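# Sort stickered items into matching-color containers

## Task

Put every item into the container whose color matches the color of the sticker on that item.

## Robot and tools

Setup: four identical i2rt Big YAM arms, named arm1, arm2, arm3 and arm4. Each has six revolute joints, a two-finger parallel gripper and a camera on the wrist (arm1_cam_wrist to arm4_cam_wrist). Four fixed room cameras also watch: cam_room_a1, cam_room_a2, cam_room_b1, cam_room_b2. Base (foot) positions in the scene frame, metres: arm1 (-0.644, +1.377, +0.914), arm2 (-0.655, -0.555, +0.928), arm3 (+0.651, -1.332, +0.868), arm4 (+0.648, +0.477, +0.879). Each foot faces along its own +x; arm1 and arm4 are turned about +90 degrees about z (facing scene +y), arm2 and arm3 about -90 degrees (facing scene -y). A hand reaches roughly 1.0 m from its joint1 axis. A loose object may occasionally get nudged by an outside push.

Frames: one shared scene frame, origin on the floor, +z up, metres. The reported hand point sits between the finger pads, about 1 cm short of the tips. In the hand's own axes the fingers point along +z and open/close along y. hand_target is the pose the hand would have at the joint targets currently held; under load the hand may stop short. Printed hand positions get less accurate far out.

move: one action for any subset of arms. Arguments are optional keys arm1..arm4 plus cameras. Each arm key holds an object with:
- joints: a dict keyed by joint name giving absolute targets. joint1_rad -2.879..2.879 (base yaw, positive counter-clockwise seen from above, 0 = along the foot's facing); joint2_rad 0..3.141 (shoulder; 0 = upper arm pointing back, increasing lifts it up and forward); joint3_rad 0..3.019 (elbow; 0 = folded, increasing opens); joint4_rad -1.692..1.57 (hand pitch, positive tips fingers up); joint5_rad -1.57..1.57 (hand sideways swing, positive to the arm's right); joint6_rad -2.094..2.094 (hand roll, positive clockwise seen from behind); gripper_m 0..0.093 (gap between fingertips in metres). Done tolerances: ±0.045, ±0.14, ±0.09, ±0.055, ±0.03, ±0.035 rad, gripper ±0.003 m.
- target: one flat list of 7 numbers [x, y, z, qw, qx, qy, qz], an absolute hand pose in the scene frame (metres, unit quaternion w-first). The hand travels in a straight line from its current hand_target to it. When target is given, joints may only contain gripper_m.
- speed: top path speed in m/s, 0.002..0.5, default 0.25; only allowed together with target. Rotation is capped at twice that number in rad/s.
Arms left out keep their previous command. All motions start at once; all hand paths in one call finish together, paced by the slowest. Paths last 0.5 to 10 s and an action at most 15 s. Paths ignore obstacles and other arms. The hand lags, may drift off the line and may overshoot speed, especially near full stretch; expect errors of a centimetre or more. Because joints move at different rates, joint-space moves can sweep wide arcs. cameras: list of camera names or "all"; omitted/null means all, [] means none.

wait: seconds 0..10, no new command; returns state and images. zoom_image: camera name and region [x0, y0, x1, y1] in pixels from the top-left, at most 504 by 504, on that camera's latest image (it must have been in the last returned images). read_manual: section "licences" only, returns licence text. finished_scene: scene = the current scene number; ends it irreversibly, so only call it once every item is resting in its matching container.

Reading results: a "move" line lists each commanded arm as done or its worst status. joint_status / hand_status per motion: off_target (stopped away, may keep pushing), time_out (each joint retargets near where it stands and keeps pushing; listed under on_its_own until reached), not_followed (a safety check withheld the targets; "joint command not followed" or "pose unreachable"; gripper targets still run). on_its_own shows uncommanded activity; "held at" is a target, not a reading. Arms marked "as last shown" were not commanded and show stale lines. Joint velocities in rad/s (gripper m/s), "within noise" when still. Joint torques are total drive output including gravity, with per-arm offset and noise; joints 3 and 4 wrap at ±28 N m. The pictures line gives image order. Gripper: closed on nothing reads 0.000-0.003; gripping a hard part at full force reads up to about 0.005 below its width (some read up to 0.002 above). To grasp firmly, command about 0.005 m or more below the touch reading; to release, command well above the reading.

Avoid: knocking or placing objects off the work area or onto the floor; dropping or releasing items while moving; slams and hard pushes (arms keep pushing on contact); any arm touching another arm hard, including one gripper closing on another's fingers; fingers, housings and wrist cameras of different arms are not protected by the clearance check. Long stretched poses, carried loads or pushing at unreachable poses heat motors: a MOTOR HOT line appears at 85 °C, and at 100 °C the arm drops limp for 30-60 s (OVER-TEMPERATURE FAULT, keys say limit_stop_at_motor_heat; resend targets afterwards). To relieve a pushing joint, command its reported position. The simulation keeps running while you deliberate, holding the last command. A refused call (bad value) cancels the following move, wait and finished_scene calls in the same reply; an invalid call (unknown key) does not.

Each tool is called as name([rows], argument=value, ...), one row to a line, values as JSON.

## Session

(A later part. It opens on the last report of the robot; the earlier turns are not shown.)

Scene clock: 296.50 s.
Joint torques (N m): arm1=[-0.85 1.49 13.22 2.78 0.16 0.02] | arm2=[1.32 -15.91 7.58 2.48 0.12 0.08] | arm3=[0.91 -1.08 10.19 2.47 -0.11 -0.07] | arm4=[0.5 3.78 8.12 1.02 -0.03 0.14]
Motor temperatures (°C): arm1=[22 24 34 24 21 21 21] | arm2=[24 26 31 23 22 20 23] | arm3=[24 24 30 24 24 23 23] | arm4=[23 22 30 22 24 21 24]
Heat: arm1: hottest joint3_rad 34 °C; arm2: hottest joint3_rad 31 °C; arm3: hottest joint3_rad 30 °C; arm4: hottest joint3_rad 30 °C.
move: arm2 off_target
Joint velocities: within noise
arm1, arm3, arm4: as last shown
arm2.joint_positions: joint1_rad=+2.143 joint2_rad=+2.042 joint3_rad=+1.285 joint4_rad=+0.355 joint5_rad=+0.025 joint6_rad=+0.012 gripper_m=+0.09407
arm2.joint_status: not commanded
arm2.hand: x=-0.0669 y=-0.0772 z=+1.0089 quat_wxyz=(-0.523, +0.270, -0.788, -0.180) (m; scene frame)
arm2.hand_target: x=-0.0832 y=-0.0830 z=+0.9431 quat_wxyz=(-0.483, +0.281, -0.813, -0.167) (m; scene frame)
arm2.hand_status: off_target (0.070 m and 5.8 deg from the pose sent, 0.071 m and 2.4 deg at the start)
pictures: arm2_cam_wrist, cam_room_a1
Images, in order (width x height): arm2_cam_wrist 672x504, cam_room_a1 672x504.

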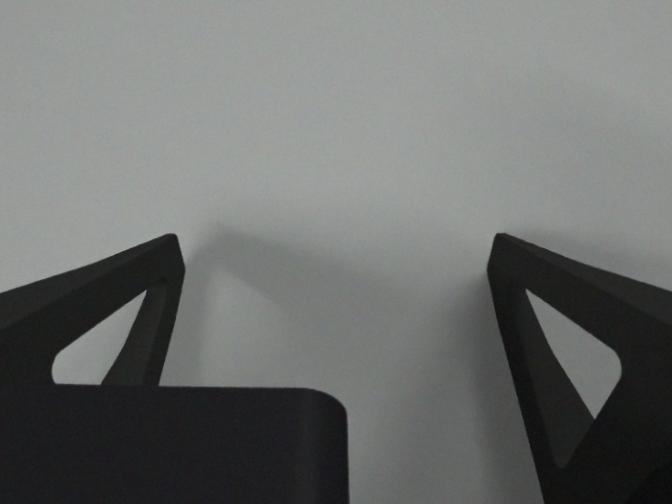

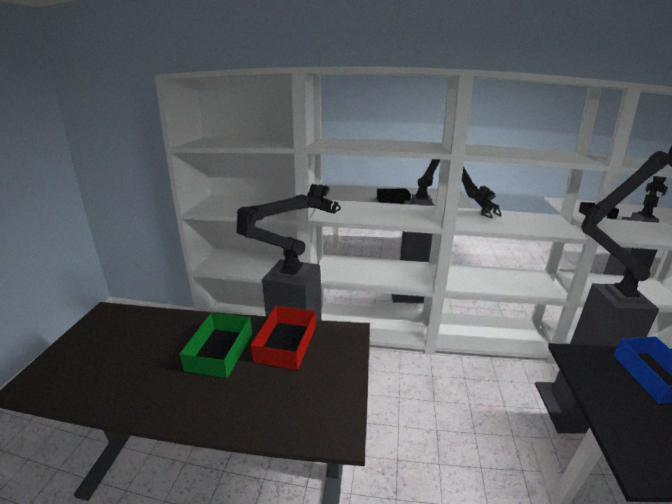

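move(arm2={"target":[-0.30,-0.27,1.15,0.4824,-0.2812,0.8126,0.1669]}, cameras=[])

move(arm1={"joints":{"joint1_rad":1.50,"joint2_rad":1.264,"joint3_rad":1.093,"joint4_rad":-0.749,"joint5_rad":0,"joint6_rad":0}}, arm2={"joints":{"joint1_rad":-1.687,"joint2_rad":1.264,"joint3_rad":1.093,"joint4_rad":-0.749,"joint5_rad":0,"joint6_rad":0}}, arm3={"joints":{"joint1_rad":1.691,"joint2_rad":1.264,"joint3_rad":1.093,"joint4_rad":-0.749,"joint5_rad":0,"joint6_rad":0}}, arm4={"joints":{"joint1_rad":-1.627,"joint2_rad":1.264,"joint3_rad":1.093,"joint4_rad":-0.749,"joint5_rad":0,"joint6_rad":0}}, cameras=["arm1_cam_wrist","arm2_cam_wrist","arm3_cam_wrist","arm4_cam_wrist"])

Scene clock: 320.17 s.
Joint torques (N m): arm1=[-1.14 1.03 13.33 2.73 0.09 0.07] | arm2=[0.38 -6.89 10.59 1.92 -0.16 -0.02] | arm3=[0.91 -1.08 10.24 2.5 -0.1 -0.06] | arm4=[0.56 4.25 8.17 1.07 -0.04 0.14]
Motor temperatures (°C): arm1=[22 24 34 24 21 21 21] | arm2=[24 26 30 23 22 20 23] | arm3=[24 24 30 24 24 23 23] | arm4=[23 22 30 22 24 21 24]
Heat: arm1: hottest joint3_rad 34 °C; arm2: hottest joint3_rad 30 °C; arm3: hottest joint3_rad 30 °C; arm4: hottest joint3_rad 30 °C.
move: arm2 off_target
Joint velocities: within noise
arm1, arm3, arm4: as last shown
arm2.joint_positions: joint1_rad=+2.143 joint2_rad=+1.033 joint3_rad=+0.649 joint4_rad=-0.076 joint5_rad=+0.020 joint6_rad=+0.016 gripper_m=+0.09407
arm2.joint_status: not commanded
arm2.hand: x=-0.2974 y=-0.2662 z=+1.1678 quat_wxyz=(-0.499, +0.275, -0.803, -0.175) (m; scene frame)
arm2.hand_target: x=-0.3002 y=-0.2701 z=+1.1504 quat_wxyz=(-0.483, +0.281, -0.813, -0.167) (m; scene frame)
arm2.hand_status: off_target (0.018 m and 2.5 deg from the pose sent, 0.334 m and 5.8 deg at the start)
pictures: none
No camera images: "cameras" was empty.

Scene clock: 322.90 s.
Joint torques (N m): arm1=[-2.08 -8.59 11.3 1.13 0.08 -0.04] | arm2=[1.44 -12.98 10.69 1.46 -0.11 0.18] | arm3=[1.26 -11.81 8.9 0.87 0.11 -0.11] | arm4=[0.62 -11.99 11.49 1.06 0.06 0.15]
Motor temperatures (°C): arm1=[22 24 35 24 23 22 21] | arm2=[24 26 31 23 24 20 23] | arm3=[24 24 30 24 25 23 23] | arm4=[23 22 31 22 24 21 24]
Heat: arm1: hottest joint3_rad 35 °C; arm2: hottest joint3_rad 31 °C; arm3: hottest joint3_rad 30 °C; arm4: hottest joint3_rad 31 °C.
move: arm1 done; arm2 done; arm3 done; arm4 done
Joint velocities: within noise
arm1.joint_positions: joint1_rad=+1.504 joint2_rad=+1.276 joint3_rad=+1.092 joint4_rad=-0.739 joint5_rad=-0.002 joint6_rad=+0.006 gripper_m=+0.09399
arm1.joint_status: all done
arm1.hand: x=-1.1406 y=+1.3760 z=+1.1687 quat_wxyz=(+0.001, +0.945, -0.002, -0.326) (m; scene frame)
arm1.hand_target: x=-1.1372 y=+1.3780 z=+1.1731 quat_wxyz=(-0.001, +0.945, +0.000, -0.327) (m; scene frame)
arm1.hand_status: not commanded
arm2.joint_positions: joint1_rad=-1.696 joint2_rad=+1.274 joint3_rad=+1.109 joint4_rad=-0.735 joint5_rad=+0.002 joint6_rad=-0.011 gripper_m=+0.09400
arm2.joint_status: all done
arm2.hand: x=-1.1611 y=-0.5512 z=+1.1843 quat_wxyz=(+0.006, -0.945, -0.002, +0.328) (m; scene frame)
arm2.hand_target: x=-1.1531 y=-0.5561 z=+1.1784 quat_wxyz=(+0.001, -0.948, -0.001, +0.319) (m; scene frame)
arm2.hand_status: not commanded
arm3.joint_positions: joint1_rad=+1.688 joint2_rad=+1.270 joint3_rad=+1.098 joint4_rad=-0.742 joint5_rad=-0.002 joint6_rad=+0.007 gripper_m=+0.09400
arm3.joint_status: all done
arm3.hand: x=+1.1517 y=-1.3299 z=+1.1200 quat_wxyz=(-0.323, -0.002, -0.946, +0.005) (m; scene frame)
arm3.hand_target: x=+1.1482 y=-1.3290 z=+1.1194 quat_wxyz=(-0.320, +0.002, -0.947, +0.007) (m; scene frame)
arm3.hand_status: not commanded
arm4.joint_positions: joint1_rad=-1.628 joint2_rad=+1.274 joint3_rad=+1.060 joint4_rad=-0.754 joint5_rad=+0.001 joint6_rad=-0.011 gripper_m=+0.09402
arm4.joint_status: all done
arm4.hand: x=+1.1376 y=+0.4770 z=+1.1057 quat_wxyz=(-0.295, +0.005, -0.956, +0.004) (m; scene frame)
arm4.hand_target: x=+1.1466 y=+0.4779 z=+1.1282 quat_wxyz=(-0.318, +0.001, -0.948, +0.002) (m; scene frame)
arm4.hand_status: not commanded
pictures: arm1_cam_wrist, arm2_cam_wrist, arm3_cam_wrist, arm4_cam_wrist
Images, in order (width x height): arm1_cam_wrist 672x504, arm2_cam_wrist 672x504, arm3_cam_wrist 672x504, arm4_cam_wrist 672x504.

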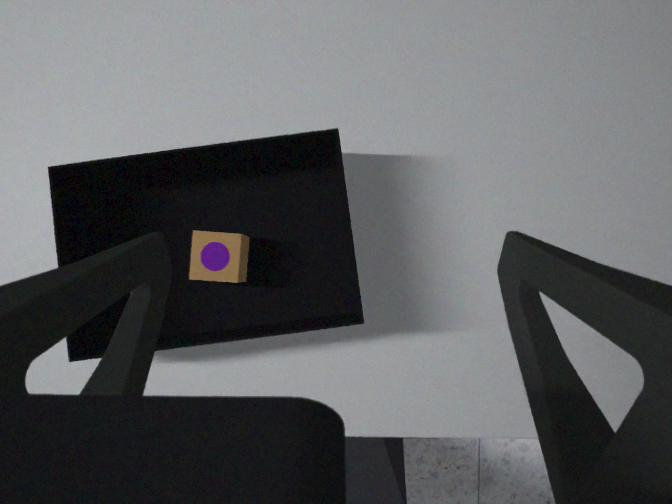

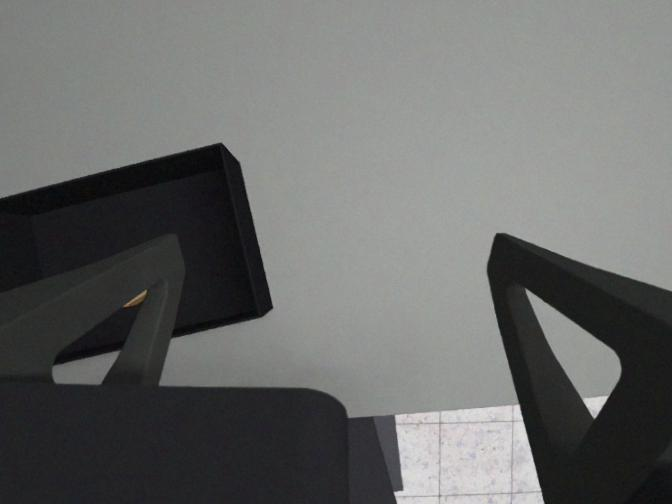

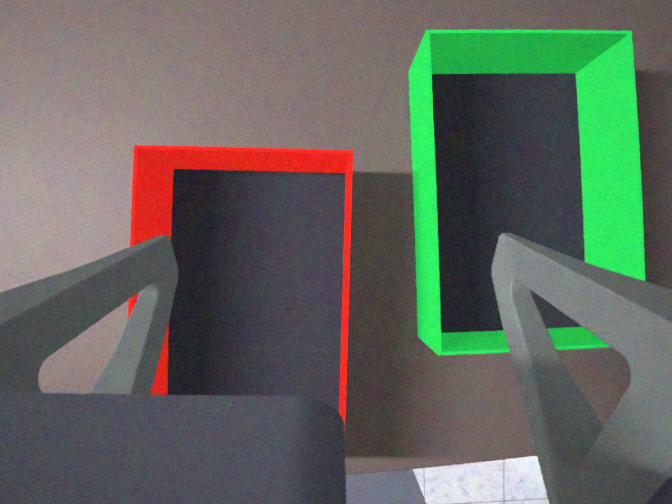

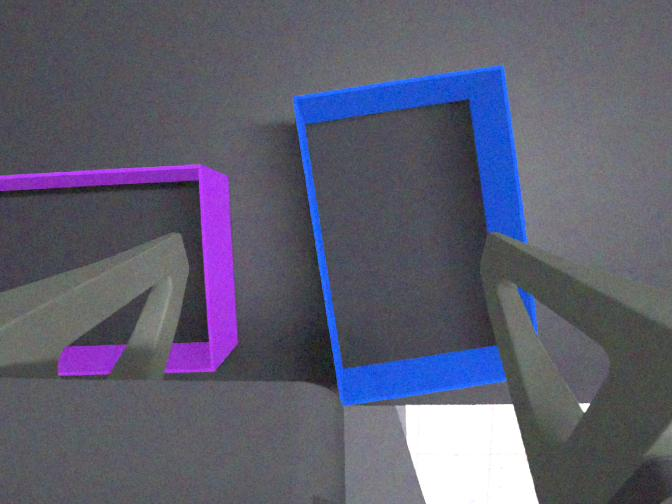

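move(arm1={"target":[-1.1406,1.376,1.02,0,0.945,0,-0.327]}, arm2={"target":[-1.1611,-0.5512,1.03,0,-0.945,0,0.327]}, arm3={"target":[1.1517,-1.3299,0.97,-0.32,0,-0.947,0.005]}, arm4={"target":[1.1376,0.477,0.96,-0.32,0,-0.947,0.002]}, cameras=["arm1_cam_wrist","arm2_cam_wrist","arm3_cam_wrist","arm4_cam_wrist"])

Scene clock: 351.93 s.
Joint torques (N m): arm1=[-1.9 -8.53 10.39 2.22 0.04 0.04] | arm2=[0.56 -11.93 9.88 2.74 -0.17 0.11] | arm3=[1.32 -12.22 7.99 1.76 0.1 -0.05] | arm4=[0.5 -11.22 7.83 1.62 0.1 0.15]
Motor temperatures (°C): arm1=[22 24 36 23 22 21 21] | arm2=[24 26 30 23 23 20 23] | arm3=[24 25 29 24 24 23 23] | arm4=[23 22 34 22 24 21 24]
Heat: arm1: hottest joint3_rad 36 °C; arm2: hottest joint3_rad 30 °C; arm3: hottest joint3_rad 29 °C; arm4: hottest joint3_rad 34 °C.
move: arm1 off_target; arm2 done; arm3 done; arm4 done
Joint velocities: within noise
arm1.joint_positions: joint1_rad=+1.504 joint2_rad=+1.437 joint3_rad=+0.809 joint4_rad=-0.324 joint5_rad=-0.002 joint6_rad=+0.006 gripper_m=+0.09399
arm1.joint_status: not commanded
arm1.hand: x=-1.1326 y=+1.3764 z=+1.0120 quat_wxyz=(+0.001, +0.950, -0.002, -0.312) (m; scene frame)
arm1.hand_target: x=-1.1404 y=+1.3759 z=+1.0201 quat_wxyz=(+0.000, +0.945, +0.000, -0.327) (m; scene frame)
arm1.hand_status: off_target (0.011 m and 1.8 deg from the pose sent, 0.149 m and 0.2 deg at the start)
arm2.joint_positions: joint1_rad=-1.696 joint2_rad=+1.430 joint3_rad=+0.838 joint4_rad=-0.311 joint5_rad=-0.006 joint6_rad=-0.011 gripper_m=+0.09400
arm2.joint_status: not commanded
arm2.hand: x=-1.1602 y=-0.5521 z=+1.0356 quat_wxyz=(+0.002, -0.945, -0.003, +0.326) (m; scene frame)
arm2.hand_target: x=-1.1609 y=-0.5513 z=+1.0299 quat_wxyz=(+0.000, -0.945, +0.000, +0.327) (m; scene frame)
arm2.hand_status: done (0.006 m and 0.4 deg from the pose sent, 0.154 m and 0.7 deg at the start)
arm3.joint_positions: joint1_rad=+1.688 joint2_rad=+1.438 joint3_rad=+0.827 joint4_rad=-0.330 joint5_rad=-0.002 joint6_rad=+0.007 gripper_m=+0.09400
arm3.joint_status: not commanded
arm3.hand: x=+1.1477 y=-1.3320 z=+0.9651 quat_wxyz=(-0.310, -0.002, -0.951, +0.005) (m; scene frame)
arm3.hand_target: x=+1.1516 y=-1.3299 z=+0.9699 quat_wxyz=(-0.320, +0.000, -0.947, +0.005) (m; scene frame)
arm3.hand_status: done (0.007 m and 1.2 deg from the pose sent, 0.150 m and 0.4 deg at the start)
arm4.joint_positions: joint1_rad=-1.628 joint2_rad=+1.432 joint3_rad=+0.766 joint4_rad=-0.263 joint5_rad=+0.001 joint6_rad=-0.010 gripper_m=+0.09402
arm4.joint_status: not commanded
arm4.hand: x=+1.1325 y=+0.4765 z=+0.9586 quat_wxyz=(-0.313, +0.005, -0.950, +0.004) (m; scene frame)
arm4.hand_target: x=+1.1375 y=+0.4770 z=+0.9600 quat_wxyz=(-0.320, +0.000, -0.947, +0.002) (m; scene frame)
arm4.hand_status: done (0.005 m and 1.0 deg from the pose sent, 0.146 m and 3.1 deg at the start)
pictures: arm1_cam_wrist, arm2_cam_wrist, arm3_cam_wrist, arm4_cam_wrist
Images, in order (width x height): arm1_cam_wrist 672x504, arm2_cam_wrist 672x504, arm3_cam_wrist 672x504, arm4_cam_wrist 672x504.

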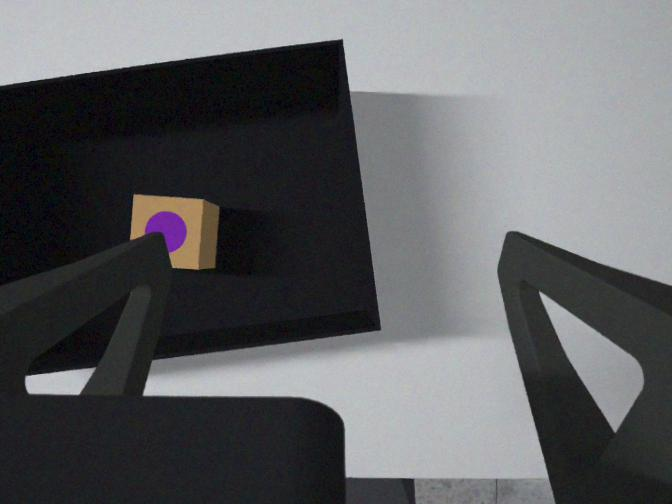

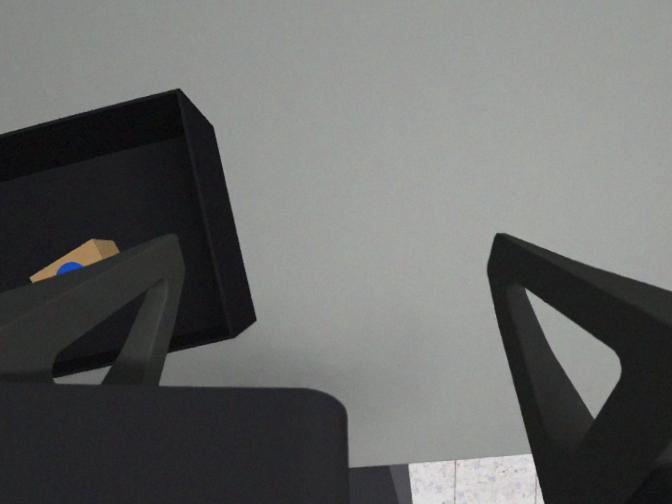

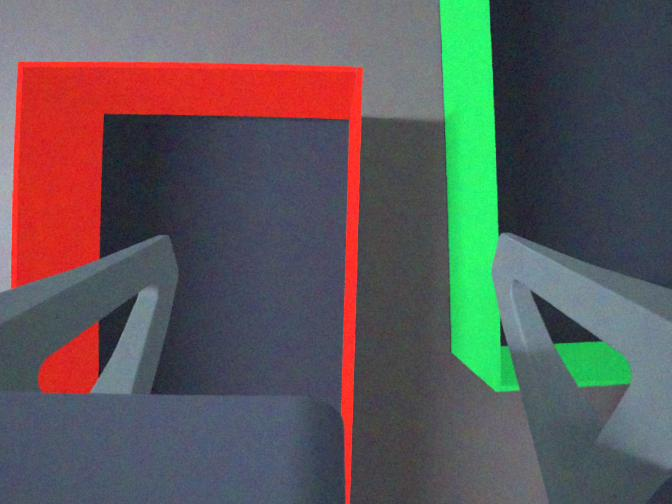

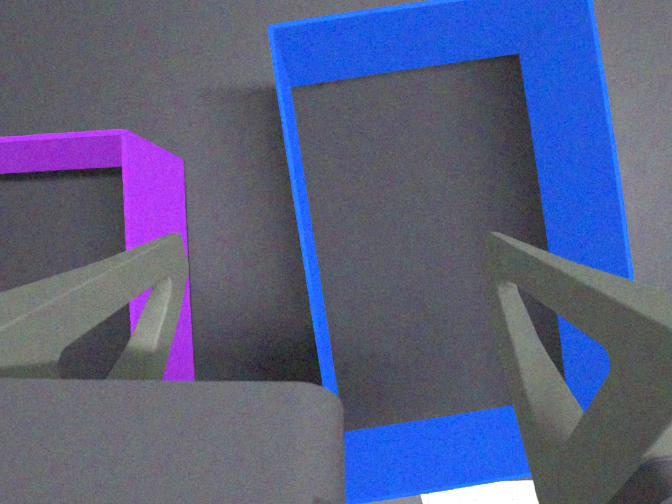

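move(arm1={"target":[-1.145,1.226,0.92,0,-0.9994,0.0349,0]}, arm2={"joints":{"joint1_rad":-1.244}}, cameras=["arm1_cam_wrist","arm2_cam_wrist","cam_room_b2"])

Scene clock: 390.57 s.
Joint torques (N m): arm1=[-1.08 -13.33 12.56 0.14 0.05 0.12] | arm2=[0.03 -12.1 9.85 2.66 -0.01 0.12] | arm3=[1.49 -12.28 8.01 1.76 0.09 -0.05] | arm4=[0.91 -11.34 7.83 1.66 0.1 0.12]
Motor temperatures (°C): arm1=[21 25 34 24 22 21 21] | arm2=[24 26 32 23 22 20 23] | arm3=[24 25 28 24 24 23 23] | arm4=[23 22 32 22 24 21 24]
Heat: arm1: hottest joint3_rad 34 °C; arm2: hottest joint3_rad 32 °C; arm3: hottest joint3_rad 28 °C; arm4: hottest joint3_rad 32 °C.
move: arm1 off_target; arm2 done
Joint velocities: within noise
arm1.joint_positions: joint1_rad=+1.791 joint2_rad=+1.909 joint3_rad=+1.255 joint4_rad=-0.961 joint5_rad=-0.006 joint6_rad=+0.353 gripper_m=+0.09399
arm1.joint_status: not commanded
arm1.hand: x=-1.1265 y=+1.2335 z=+0.9082 quat_wxyz=(-0.005, +0.999, -0.032, +0.014) (m; scene frame)
arm1.hand_target: x=-1.1443 y=+1.2262 z=+0.9204 quat_wxyz=(+0.000, +0.999, -0.035, +0.000) (m; scene frame)
arm1.hand_status: off_target (0.023 m and 1.8 deg from the pose sent, 0.177 m and 36.6 deg at the start)
arm2.joint_positions: joint1_rad=-1.235 joint2_rad=+1.430 joint3_rad=+0.838 joint4_rad=-0.308 joint5_rad=-0.009 joint6_rad=-0.011 gripper_m=+0.09400
arm2.joint_status: all done
arm2.hand: x=-1.1093 y=-0.7779 z=+1.0354 quat_wxyz=(-0.075, -0.919, -0.219, +0.319) (m; scene frame)
arm2.hand_target: x=-1.1115 y=-0.7738 z=+1.0293 quat_wxyz=(-0.074, -0.921, -0.213, +0.318) (m; scene frame)
arm2.hand_status: not commanded
arm3, arm4: as last shown
arm4.joint_positions: joint1_rad=-1.628 joint2_rad=+1.432 joint3_rad=+0.766 joint4_rad=-0.262 joint5_rad=+0.001 joint6_rad=-0.010 gripper_m=+0.09402
arm4.hand: x=+1.1326 y=+0.4765 z=+0.9587 quat_wxyz=(-0.313, +0.005, -0.950, +0.004) (m; scene frame)
pictures: arm1_cam_wrist, arm2_cam_wrist, cam_room_b2
Images, in order (width x height): arm1_cam_wrist 672x504, arm2_cam_wrist 672x504, cam_room_b2 672x504.

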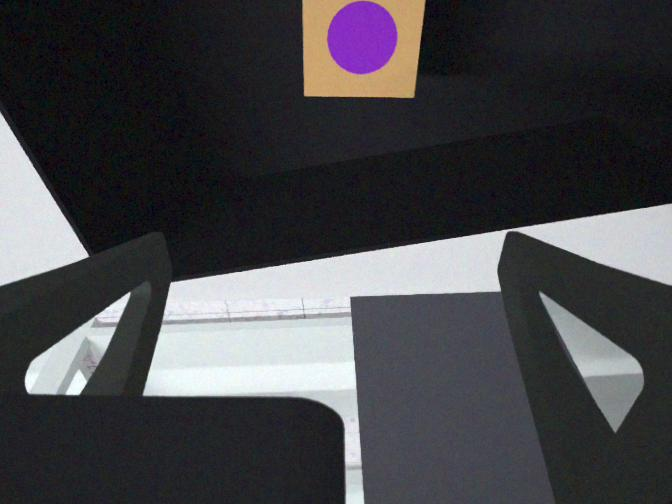

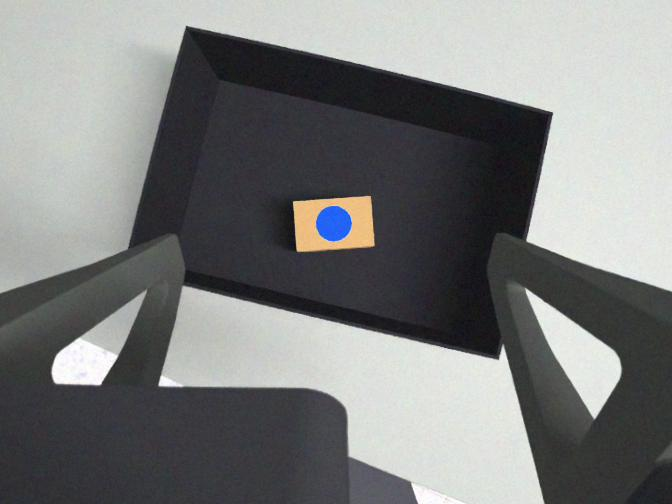

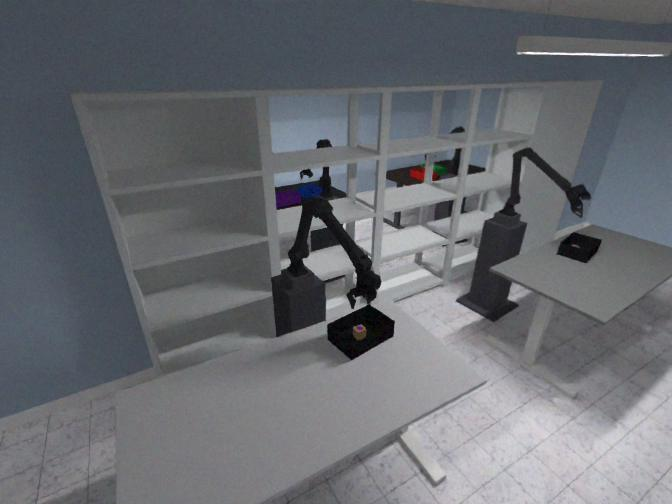

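move(arm1={"target":[-1.163,1.245,0.92,0,-0.9994,0.0349,0]}, arm2={"joints":{"joint1_rad":-1.229,"joint2_rad":1.964,"joint3_rad":1.365,"joint4_rad":-0.972,"joint5_rad":0,"joint6_rad":1.5}}, cameras=["arm1_cam_wrist","arm2_cam_wrist"])

Scene clock: 431.37 s.
Joint torques (N m): arm1=[-2.14 -13.51 12.83 0.01 0.1 -0.05] | arm2=[1.2 -18.08 12.78 0.06 0.23 0.22] | arm3=[1.38 -12.4 7.99 1.81 0.1 -0.05] | arm4=[0.44 -11.46 7.8 1.57 0.1 0.14]
Motor temperatures (°C): arm1=[21 26 37 23 22 21 21] | arm2=[24 26 32 23 22 20 23] | arm3=[24 25 28 24 24 23 23] | arm4=[23 22 31 22 24 21 24]
Heat: arm1: hottest joint3_rad 37 °C; arm2: hottest joint3_rad 32 °C; arm3: hottest joint3_rad 28 °C; arm4: hottest joint3_rad 31 °C.
move: arm1 off_target; arm2 done
Joint velocities: within noise
arm1.joint_positions: joint1_rad=+1.754 joint2_rad=+1.926 joint3_rad=+1.298 joint4_rad=-0.977 joint5_rad=-0.006 joint6_rad=+0.326 gripper_m=+0.09399
arm1.joint_status: not commanded
arm1.hand: x=-1.1451 y=+1.2479 z=+0.9132 quat_wxyz=(-0.003, +0.999, -0.037, +0.010) (m; scene frame)
arm1.hand_target: x=-1.1624 y=+1.2452 z=+0.9202 quat_wxyz=(+0.000, +0.999, -0.035, +0.000) (m; scene frame)
arm1.hand_status: off_target (0.019 m and 1.2 deg from the pose sent, 0.040 m and 1.8 deg at the start)
arm2.joint_positions: joint1_rad=-1.235 joint2_rad=+1.943 joint3_rad=+1.318 joint4_rad=-0.960 joint5_rad=-0.003 joint6_rad=+1.485 gripper_m=+0.09402
arm2.joint_status: all done
arm2.hand: x=-1.1305 y=-0.7868 z=+0.9156 quat_wxyz=(+0.007, -0.870, +0.494, -0.006) (m; scene frame)
arm2.hand_target: x=-1.1440 y=-0.7963 z=+0.9196 quat_wxyz=(+0.002, -0.868, +0.497, +0.000) (m; scene frame)
arm2.hand_status: not commanded
arm3, arm4: as last shown
pictures: arm1_cam_wrist, arm2_cam_wrist
Images, in order (width x height): arm1_cam_wrist 672x504, arm2_cam_wrist 672x504.

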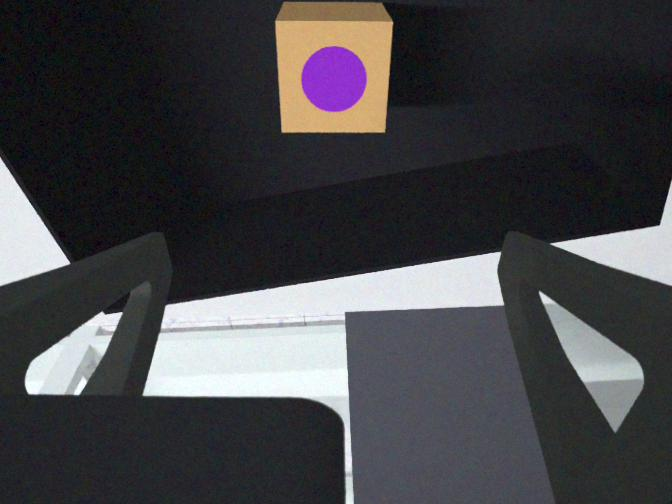

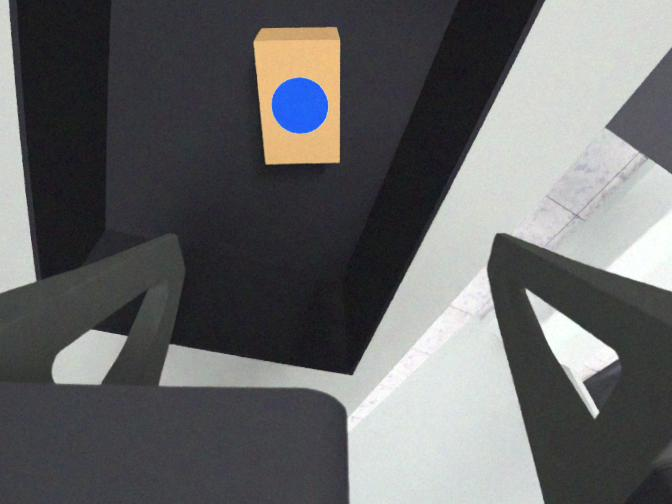

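move(arm1={"target":[-1.163,1.245,0.735,0,-0.9994,0.0349,0],"speed":0.15}, arm2={"target":[-1.1545,-0.8135,0.92,0.0,-0.868,0.497,0.0]}, cameras=["arm1_cam_wrist","arm2_cam_wrist"])

Scene clock: 445.97 s.
Joint torques (N m): arm1=[-2.32 -16.79 7.09 0.92 0.06 -0.07] | arm2=[1.38 -17.2 13.24 0.13 0.14 0.2] | arm3=[1.44 -12.34 7.98 1.78 0.09 -0.05] | arm4=[0.73 -11.46 8.01 1.59 0.09 0.16]
Motor temperatures (°C): arm1=[21 26 36 23 22 21 21] | arm2=[24 26 32 23 22 20 23] | arm3=[24 25 28 24 24 23 23] | arm4=[23 23 31 22 24 21 24]
Heat: arm1: hottest joint3_rad 36 °C; arm2: hottest joint3_rad 32 °C; arm3: hottest joint3_rad 28 °C; arm4: hottest joint3_rad 31 °C.
move: arm1 off_target; arm2 off_target
Joint velocities: within noise
arm1.joint_positions: joint1_rad=+1.754 joint2_rad=+2.280 joint3_rad=+1.298 joint4_rad=-0.631 joint5_rad=-0.006 joint6_rad=+0.326 gripper_m=+0.09399
arm1.joint_status: not commanded
arm1.hand: x=-1.1520 y=+1.2473 z=+0.7322 quat_wxyz=(-0.004, +0.999, -0.037, +0.013) (m; scene frame)
arm1.hand_target: x=-1.1628 y=+1.2450 z=+0.7352 quat_wxyz=(+0.000, +0.999, -0.035, +0.000) (m; scene frame)
arm1.hand_status: off_target (0.012 m and 1.6 deg from the pose sent, 0.179 m and 1.2 deg at the start)
arm2.joint_positions: joint1_rad=-1.220 joint2_rad=+1.960 joint3_rad=+1.371 joint4_rad=-0.980 joint5_rad=-0.003 joint6_rad=+1.503 gripper_m=+0.09402
arm2.joint_status: not commanded
arm2.hand: x=-1.1428 y=-0.8021 z=+0.9237 quat_wxyz=(+0.000, -0.869, +0.495, -0.001) (m; scene frame)
arm2.hand_target: x=-1.1539 y=-0.8132 z=+0.9202 quat_wxyz=(-0.001, -0.868, +0.497, +0.000) (m; scene frame)
arm2.hand_status: off_target (0.017 m and 0.3 deg from the pose sent, 0.036 m and 1.1 deg at the start)
arm3, arm4: as last shown
pictures: arm1_cam_wrist, arm2_cam_wrist
Images, in order (width x height): arm1_cam_wrist 672x504, arm2_cam_wrist 672x504.

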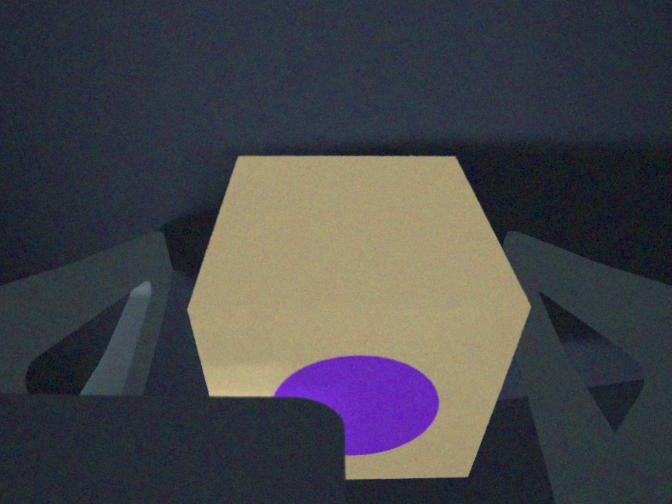

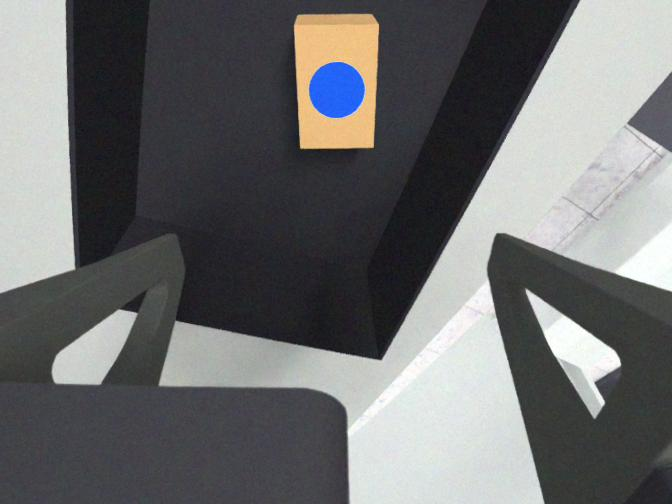

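move(arm1={"joints":{"gripper_m":0.045}}, arm2={"target":[-1.154,-0.8145,0.735,0.0,-0.868,0.497,0.0],"speed":0.15}, cameras=["arm1_cam_wrist","arm2_cam_wrist"])

Scene clock: 456.77 s.
Joint torques (N m): arm1=[-2.08 -16.73 7.02 0.98 0.09 -0.04] | arm2=[1.55 -20.01 9.25 1.03 0.14 0.21] | arm3=[1.49 -12.4 7.97 1.77 0.09 -0.05] | arm4=[0.85 -11.46 7.82 1.54 0.08 0.12]
Motor temperatures (°C): arm1=[21 26 35 23 22 21 21] | arm2=[24 26 33 22 22 20 23] | arm3=[24 25 28 24 24 23 23] | arm4=[23 23 31 22 24 21 24]
Heat: arm1: hottest joint3_rad 35 °C; arm2: hottest joint3_rad 33 °C; arm3: hottest joint3_rad 28 °C; arm4: hottest joint3_rad 31 °C.
move: arm1 off_target; arm2 off_target
Joint velocities: within noise
arm1.joint_positions: joint1_rad=+1.754 joint2_rad=+2.280 joint3_rad=+1.298 joint4_rad=-0.631 joint5_rad=-0.007 joint6_rad=+0.326 gripper_m=+0.05291
arm1.joint_status: gripper_m off_target (ended at +0.05294, target +0.04500)
arm1.hand: x=-1.1520 y=+1.2472 z=+0.7322 quat_wxyz=(-0.004, +0.999, -0.037, +0.013) (m; scene frame)
arm1.hand_target: x=-1.1628 y=+1.2450 z=+0.7352 quat_wxyz=(+0.000, +0.999, -0.035, +0.000) (m; scene frame)
arm1.hand_status: not commanded
arm2.joint_positions: joint1_rad=-1.218 joint2_rad=+2.304 joint3_rad=+1.372 joint4_rad=-0.657 joint5_rad=-0.003 joint6_rad=+1.506 gripper_m=+0.09402
arm2.joint_status: not commanded
arm2.hand: x=-1.1440 y=-0.8035 z=+0.7404 quat_wxyz=(+0.008, -0.869, +0.495, -0.006) (m; scene frame)
arm2.hand_target: x=-1.1534 y=-0.8143 z=+0.7354 quat_wxyz=(+0.000, -0.868, +0.497, +0.000) (m; scene frame)
arm2.hand_status: off_target (0.016 m and 1.2 deg from the pose sent, 0.189 m and 0.3 deg at the start)
arm3, arm4: as last shown
pictures: arm1_cam_wrist, arm2_cam_wrist
Images, in order (width x height): arm1_cam_wrist 672x504, arm2_cam_wrist 672x504.

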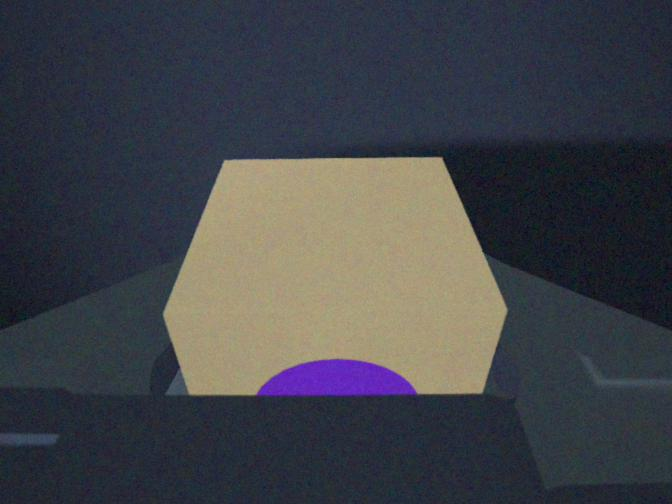

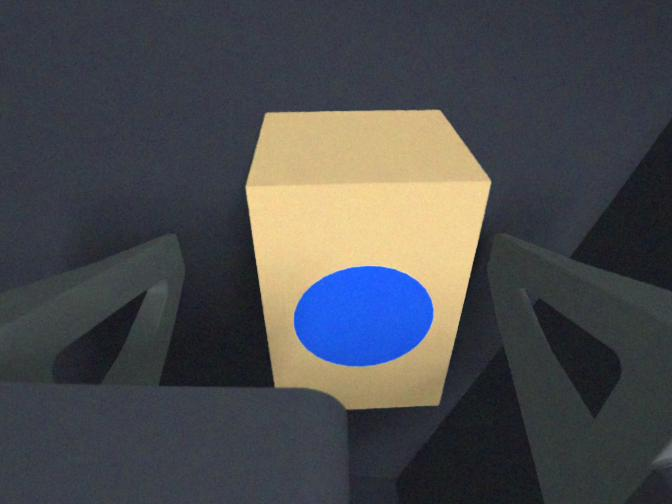

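move(arm1={"target":[-1.163,1.245,0.95,0,-0.9994,0.0349,0],"speed":0.2}, arm2={"target":[-1.154,-0.8145,0.715,0.0,-0.868,0.497,0.0],"speed":0.15}, cameras=["arm1_cam_wrist","arm2_cam_wrist"])

move(arm2={"joints":{"gripper_m":0.035}}, cameras=["arm2_cam_wrist"])

move(arm2={"target":[-1.154,-0.8145,0.95,0.0,-0.868,0.497,0.0],"speed":0.2}, cameras=["arm1_cam_wrist","arm2_cam_wrist"])

Scene clock: 468.07 s.
Joint torques (N m): arm1=[-1.85 -15.68 12.57 -0.14 0.11 -0.01] | arm2=[1.61 -17.9 9.36 1.2 0.15 0.21] | arm3=[1.38 -12.4 8.01 1.77 0.09 -0.06] | arm4=[0.97 -11.16 7.87 1.51 0.09 0.17]
Motor temperatures (°C): arm1=[21 27 34 23 22 21 22] | arm2=[24 27 32 22 22 20 23] | arm3=[24 26 28 24 24 23 23] | arm4=[23 23 31 22 24 21 24]
Heat: arm1: hottest joint3_rad 34 °C; arm2: hottest joint3_rad 32 °C; arm3: hottest joint3_rad 28 °C; arm4: hottest joint3_rad 31 °C.
move: arm1 off_target; arm2 off_target
Joint velocities: within noise
arm1.joint_positions: joint1_rad=+1.754 joint2_rad=+1.916 joint3_rad=+1.329 joint4_rad=-1.046 joint5_rad=-0.007 joint6_rad=+0.326 gripper_m=+0.05292
arm1.joint_status: not commanded
arm1.hand: x=-1.1436 y=+1.2480 z=+0.9283 quat_wxyz=(-0.007, +0.999, -0.037, +0.023) (m; scene frame)
arm1.hand_target: x=-1.1620 y=+1.2452 z=+0.9502 quat_wxyz=(+0.000, +0.999, -0.035, +0.000) (m; scene frame)
arm1.hand_status: off_target (0.029 m and 2.8 deg from the pose sent, 0.218 m and 1.6 deg at the start)
arm2.joint_positions: joint1_rad=-1.218 joint2_rad=+2.316 joint3_rad=+1.380 joint4_rad=-0.627 joint5_rad=-0.003 joint6_rad=+1.506 gripper_m=+0.09402
arm2.joint_status: not commanded
arm2.hand: x=-1.1511 y=-0.8071 z=+0.7355 quat_wxyz=(-0.002, -0.869, +0.495, +0.001) (m; scene frame)
arm2.hand_target: x=-1.1530 y=-0.8140 z=+0.7157 quat_wxyz=(+0.000, -0.868, +0.497, +0.000) (m; scene frame)
arm2.hand_status: off_target (0.022 m and 0.3 deg from the pose sent, 0.029 m and 1.2 deg at the start)
arm3, arm4: as last shown
pictures: arm1_cam_wrist, arm2_cam_wrist
Images, in order (width x height): arm1_cam_wrist 672x504, arm2_cam_wrist 672x504.

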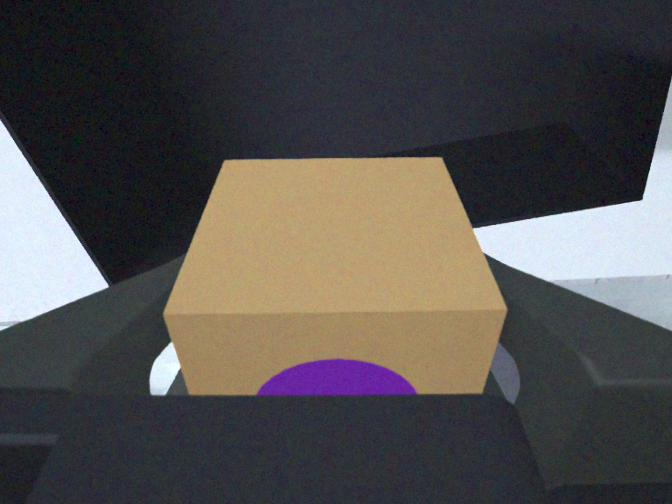

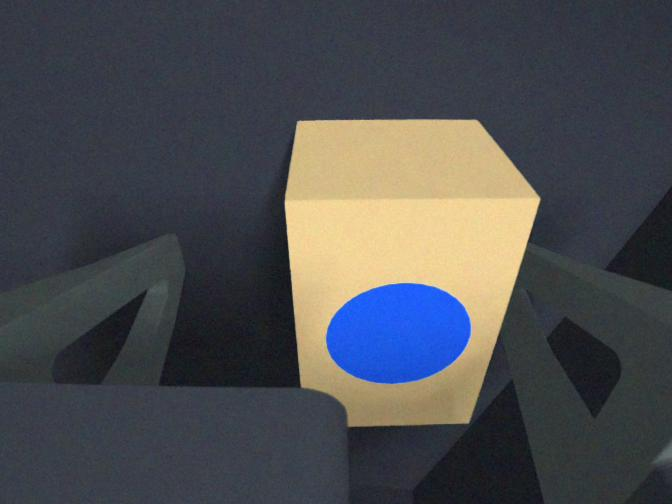

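Scene clock: 468.70 s.
Joint torques (N m): arm1=[-2.26 -15.56 12.52 -0.17 0.07 -0.04] | arm2=[1.49 -18.26 9.05 0.95 0.16 0.2] | arm3=[1.38 -12.4 8.03 1.78 0.08 -0.05] | arm4=[0.85 -11.28 7.8 1.58 0.09 0.17]
Motor temperatures (°C): arm1=[21 27 34 23 22 21 22] | arm2=[24 27 32 22 22 20 23] | arm3=[24 26 28 24 24 23 23] | arm4=[23 23 31 22 24 21 24]
Heat: arm1: hottest joint3_rad 34 °C; arm2: hottest joint3_rad 32 °C; arm3: hottest joint3_rad 28 °C; arm4: hottest joint3_rad 31 °C.
move: arm2 off_target
Joint velocities: within noise
arm1, arm3, arm4: as last shown
arm2.joint_positions: joint1_rad=-1.217 joint2_rad=+2.319 joint3_rad=+1.384 joint4_rad=-0.622 joint5_rad=-0.003 joint6_rad=+1.507 gripper_m=+0.04412
arm2.joint_status: gripper_m off_target (ended at +0.04414, target +0.03500)
arm2.hand: x=-1.1533 y=-0.8084 z=+0.7350 quat_wxyz=(-0.005, -0.869, +0.495, +0.002) (m; scene frame)
arm2.hand_target: x=-1.1529 y=-0.8140 z=+0.7156 quat_wxyz=(+0.000, -0.868, +0.497, +0.000) (m; scene frame)
arm2.hand_status: not commanded
pictures: arm2_cam_wrist
Images, in order (width x height): arm2_cam_wrist 672x504.

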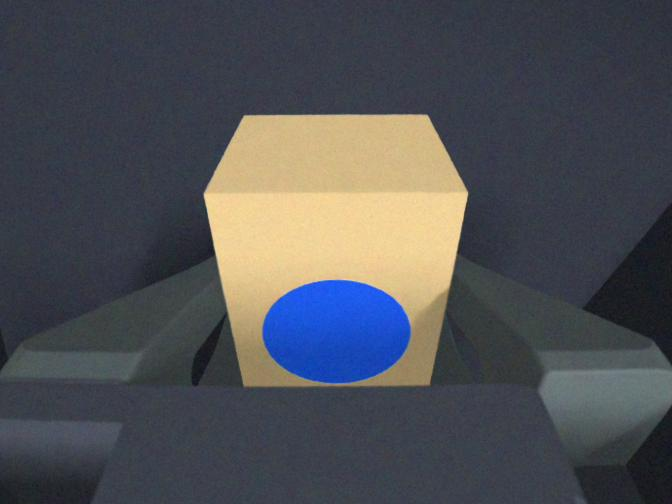

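Scene clock: 470.50 s.
Joint torques (N m): arm1=[-2.37 -15.85 12.6 -0.08 0.03 -0.05] | arm2=[1.55 -20.66 12.89 0.02 0.14 0.19] | arm3=[1.44 -12.4 7.99 1.77 0.09 -0.05] | arm4=[0.79 -11.46 7.77 1.58 0.1 0.15]
Motor temperatures (°C): arm1=[21 27 34 23 22 21 22] | arm2=[24 27 32 22 22 20 23] | arm3=[24 26 28 24 24 23 23] | arm4=[23 23 31 22 24 21 24]
Heat: arm1: hottest joint3_rad 34 °C; arm2: hottest joint3_rad 32 °C; arm3: hottest joint3_rad 28 °C; arm4: hottest joint3_rad 31 °C.
move: arm2 off_target
Joint velocities: within noise
arm1, arm3, arm4: as last shown
arm2.joint_positions: joint1_rad=-1.217 joint2_rad=+1.957 joint3_rad=+1.403 joint4_rad=-1.046 joint5_rad=-0.003 joint6_rad=+1.507 gripper_m=+0.04412
arm2.joint_status: not commanded
arm2.hand: x=-1.1408 y=-0.8025 z=+0.9354 quat_wxyz=(+0.013, -0.869, +0.495, -0.010) (m; scene frame)
arm2.hand_target: x=-1.1534 y=-0.8143 z=+0.9503 quat_wxyz=(-0.001, -0.868, +0.497, +0.000) (m; scene frame)
arm2.hand_status: off_target (0.023 m and 1.9 deg from the pose sent, 0.215 m and 0.7 deg at the start)
pictures: arm1_cam_wrist, arm2_cam_wrist
Images, in order (width x height): arm1_cam_wrist 672x504, arm2_cam_wrist 672x504.

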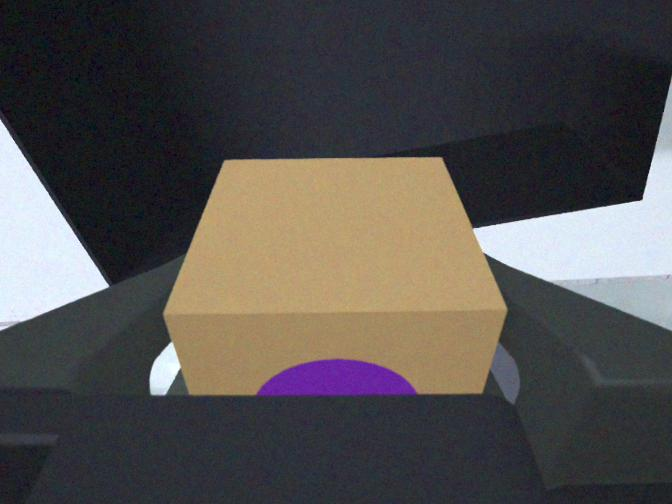

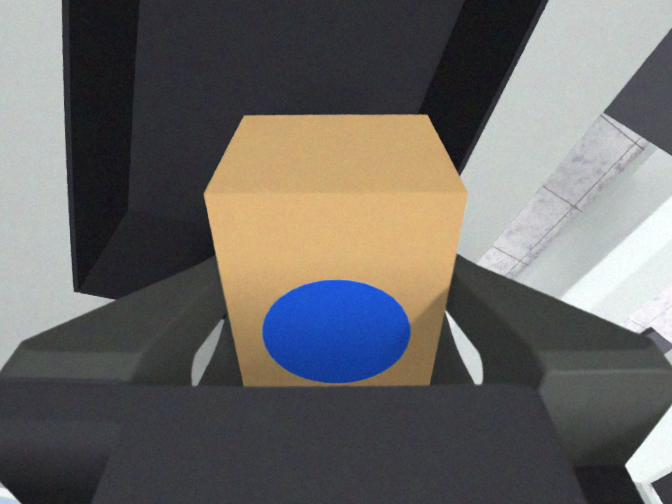

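move(arm1={"joints":{"joint1_rad":-2.25,"joint2_rad":0.59,"joint3_rad":0.30,"joint4_rad":0.17,"joint5_rad":0,"joint6_rad":0}}, arm2={"joints":{"joint1_rad":2.12,"joint2_rad":0.59,"joint3_rad":0.30,"joint4_rad":0.17,"joint5_rad":0,"joint6_rad":0}}, cameras=["arm1_cam_wrist","arm2_cam_wrist","cam_room_b1"])

Scene clock: 503.83 s.
Joint torques (N m): arm1=[-2.08 0.73 11.95 2.61 -0.02 -0.02] | arm2=[0.91 -2.43 11.37 3.49 0.14 -0.07] | arm3=[1.55 -12.57 8.01 1.8 0.09 -0.05] | arm4=[0.67 -11.16 7.9 1.55 0.1 0.13]
Motor temperatures (°C): arm1=[21 27 36 23 22 21 22] | arm2=[24 28 35 22 22 20 24] | arm3=[24 26 28 24 24 23 23] | arm4=[23 23 31 22 24 21 24]
Heat: arm1: hottest joint3_rad 36 °C; arm2: hottest joint3_rad 35 °C; arm3: hottest joint3_rad 28 °C; arm4: hottest joint3_rad 31 °C.
move: arm1 done; arm2 done
Joint velocities: within noise
arm1.joint_positions: joint1_rad=-2.245 joint2_rad=+0.595 joint3_rad=+0.295 joint4_rad=+0.145 joint5_rad=+0.002 joint6_rad=+0.007 gripper_m=+0.05303
arm1.joint_status: all done
arm1.hand: x=-0.3491 y=+1.1742 z=+1.1571 quat_wxyz=(-0.615, -0.229, -0.729, +0.193) (m; scene frame)
arm1.hand_target: x=-0.3490 y=+1.1725 z=+1.1679 quat_wxyz=(-0.627, -0.224, -0.719, +0.200) (m; scene frame)
arm1.hand_status: not commanded
arm2.joint_positions: joint1_rad=+2.117 joint2_rad=+0.596 joint3_rad=+0.312 joint4_rad=+0.149 joint5_rad=-0.003 joint6_rad=+0.013 gripper_m=+0.04412
arm2.joint_status: all done
arm2.hand: x=-0.3744 y=-0.3363 z=+1.1884 quat_wxyz=(-0.621, +0.241, -0.713, -0.220) (m; scene frame)
arm2.hand_target: x=-0.3759 y=-0.3371 z=+1.1881 quat_wxyz=(-0.628, +0.244, -0.706, -0.218) (m; scene frame)
arm2.hand_status: not commanded
arm3.joint_positions: joint1_rad=+1.688 joint2_rad=+1.438 joint3_rad=+0.827 joint4_rad=-0.330 joint5_rad=-0.002 joint6_rad=+0.007 gripper_m=+0.09400
arm3.joint_status: not commanded
arm3.hand: x=+1.1477 y=-1.3320 z=+0.9651 quat_wxyz=(-0.310, -0.002, -0.951, +0.005) (m; scene frame)
arm3.hand_target: x=+1.1516 y=-1.3299 z=+0.9699 quat_wxyz=(-0.320, +0.000, -0.947, +0.005) (m; scene frame)
arm3.hand_status: not commanded
arm4.joint_positions: joint1_rad=-1.628 joint2_rad=+1.432 joint3_rad=+0.766 joint4_rad=-0.262 joint5_rad=+0.001 joint6_rad=-0.010 gripper_m=+0.09402
arm4.joint_status: not commanded
arm4.hand: x=+1.1326 y=+0.4765 z=+0.9587 quat_wxyz=(-0.313, +0.005, -0.950, +0.004) (m; scene frame)
arm4.hand_target: x=+1.1375 y=+0.4770 z=+0.9600 quat_wxyz=(-0.320, +0.000, -0.947, +0.002) (m; scene frame)
arm4.hand_status: not commanded
pictures: arm1_cam_wrist, arm2_cam_wrist, cam_room_b1
Images, in order (width x height): arm1_cam_wrist 672x504, arm2_cam_wrist 672x504, cam_room_b1 672x504.

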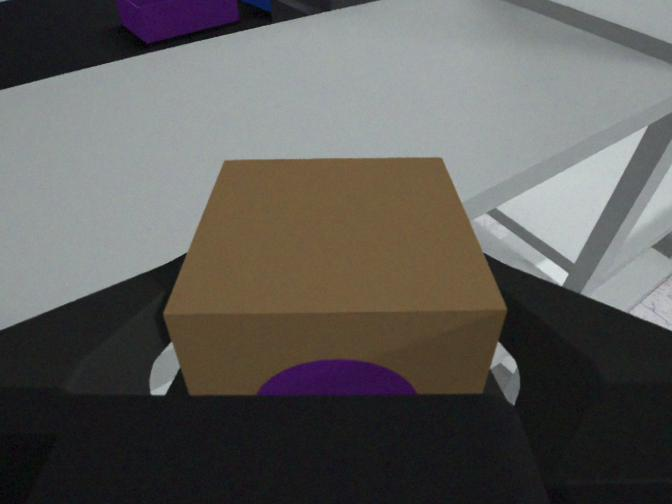

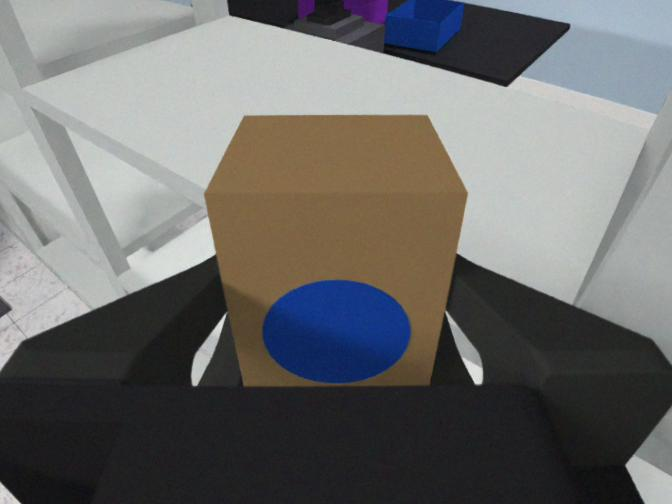

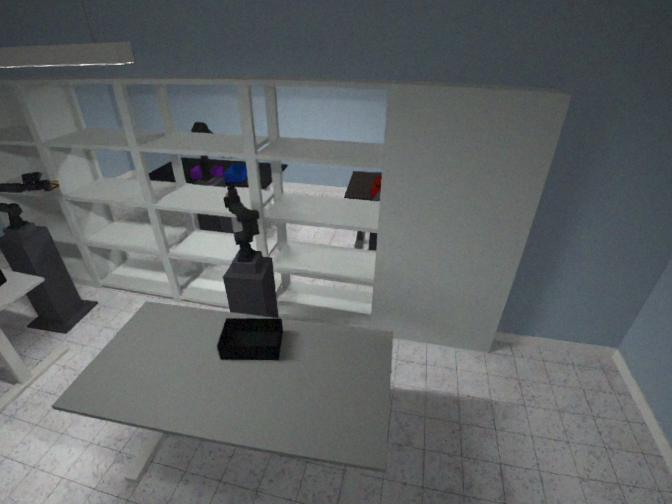

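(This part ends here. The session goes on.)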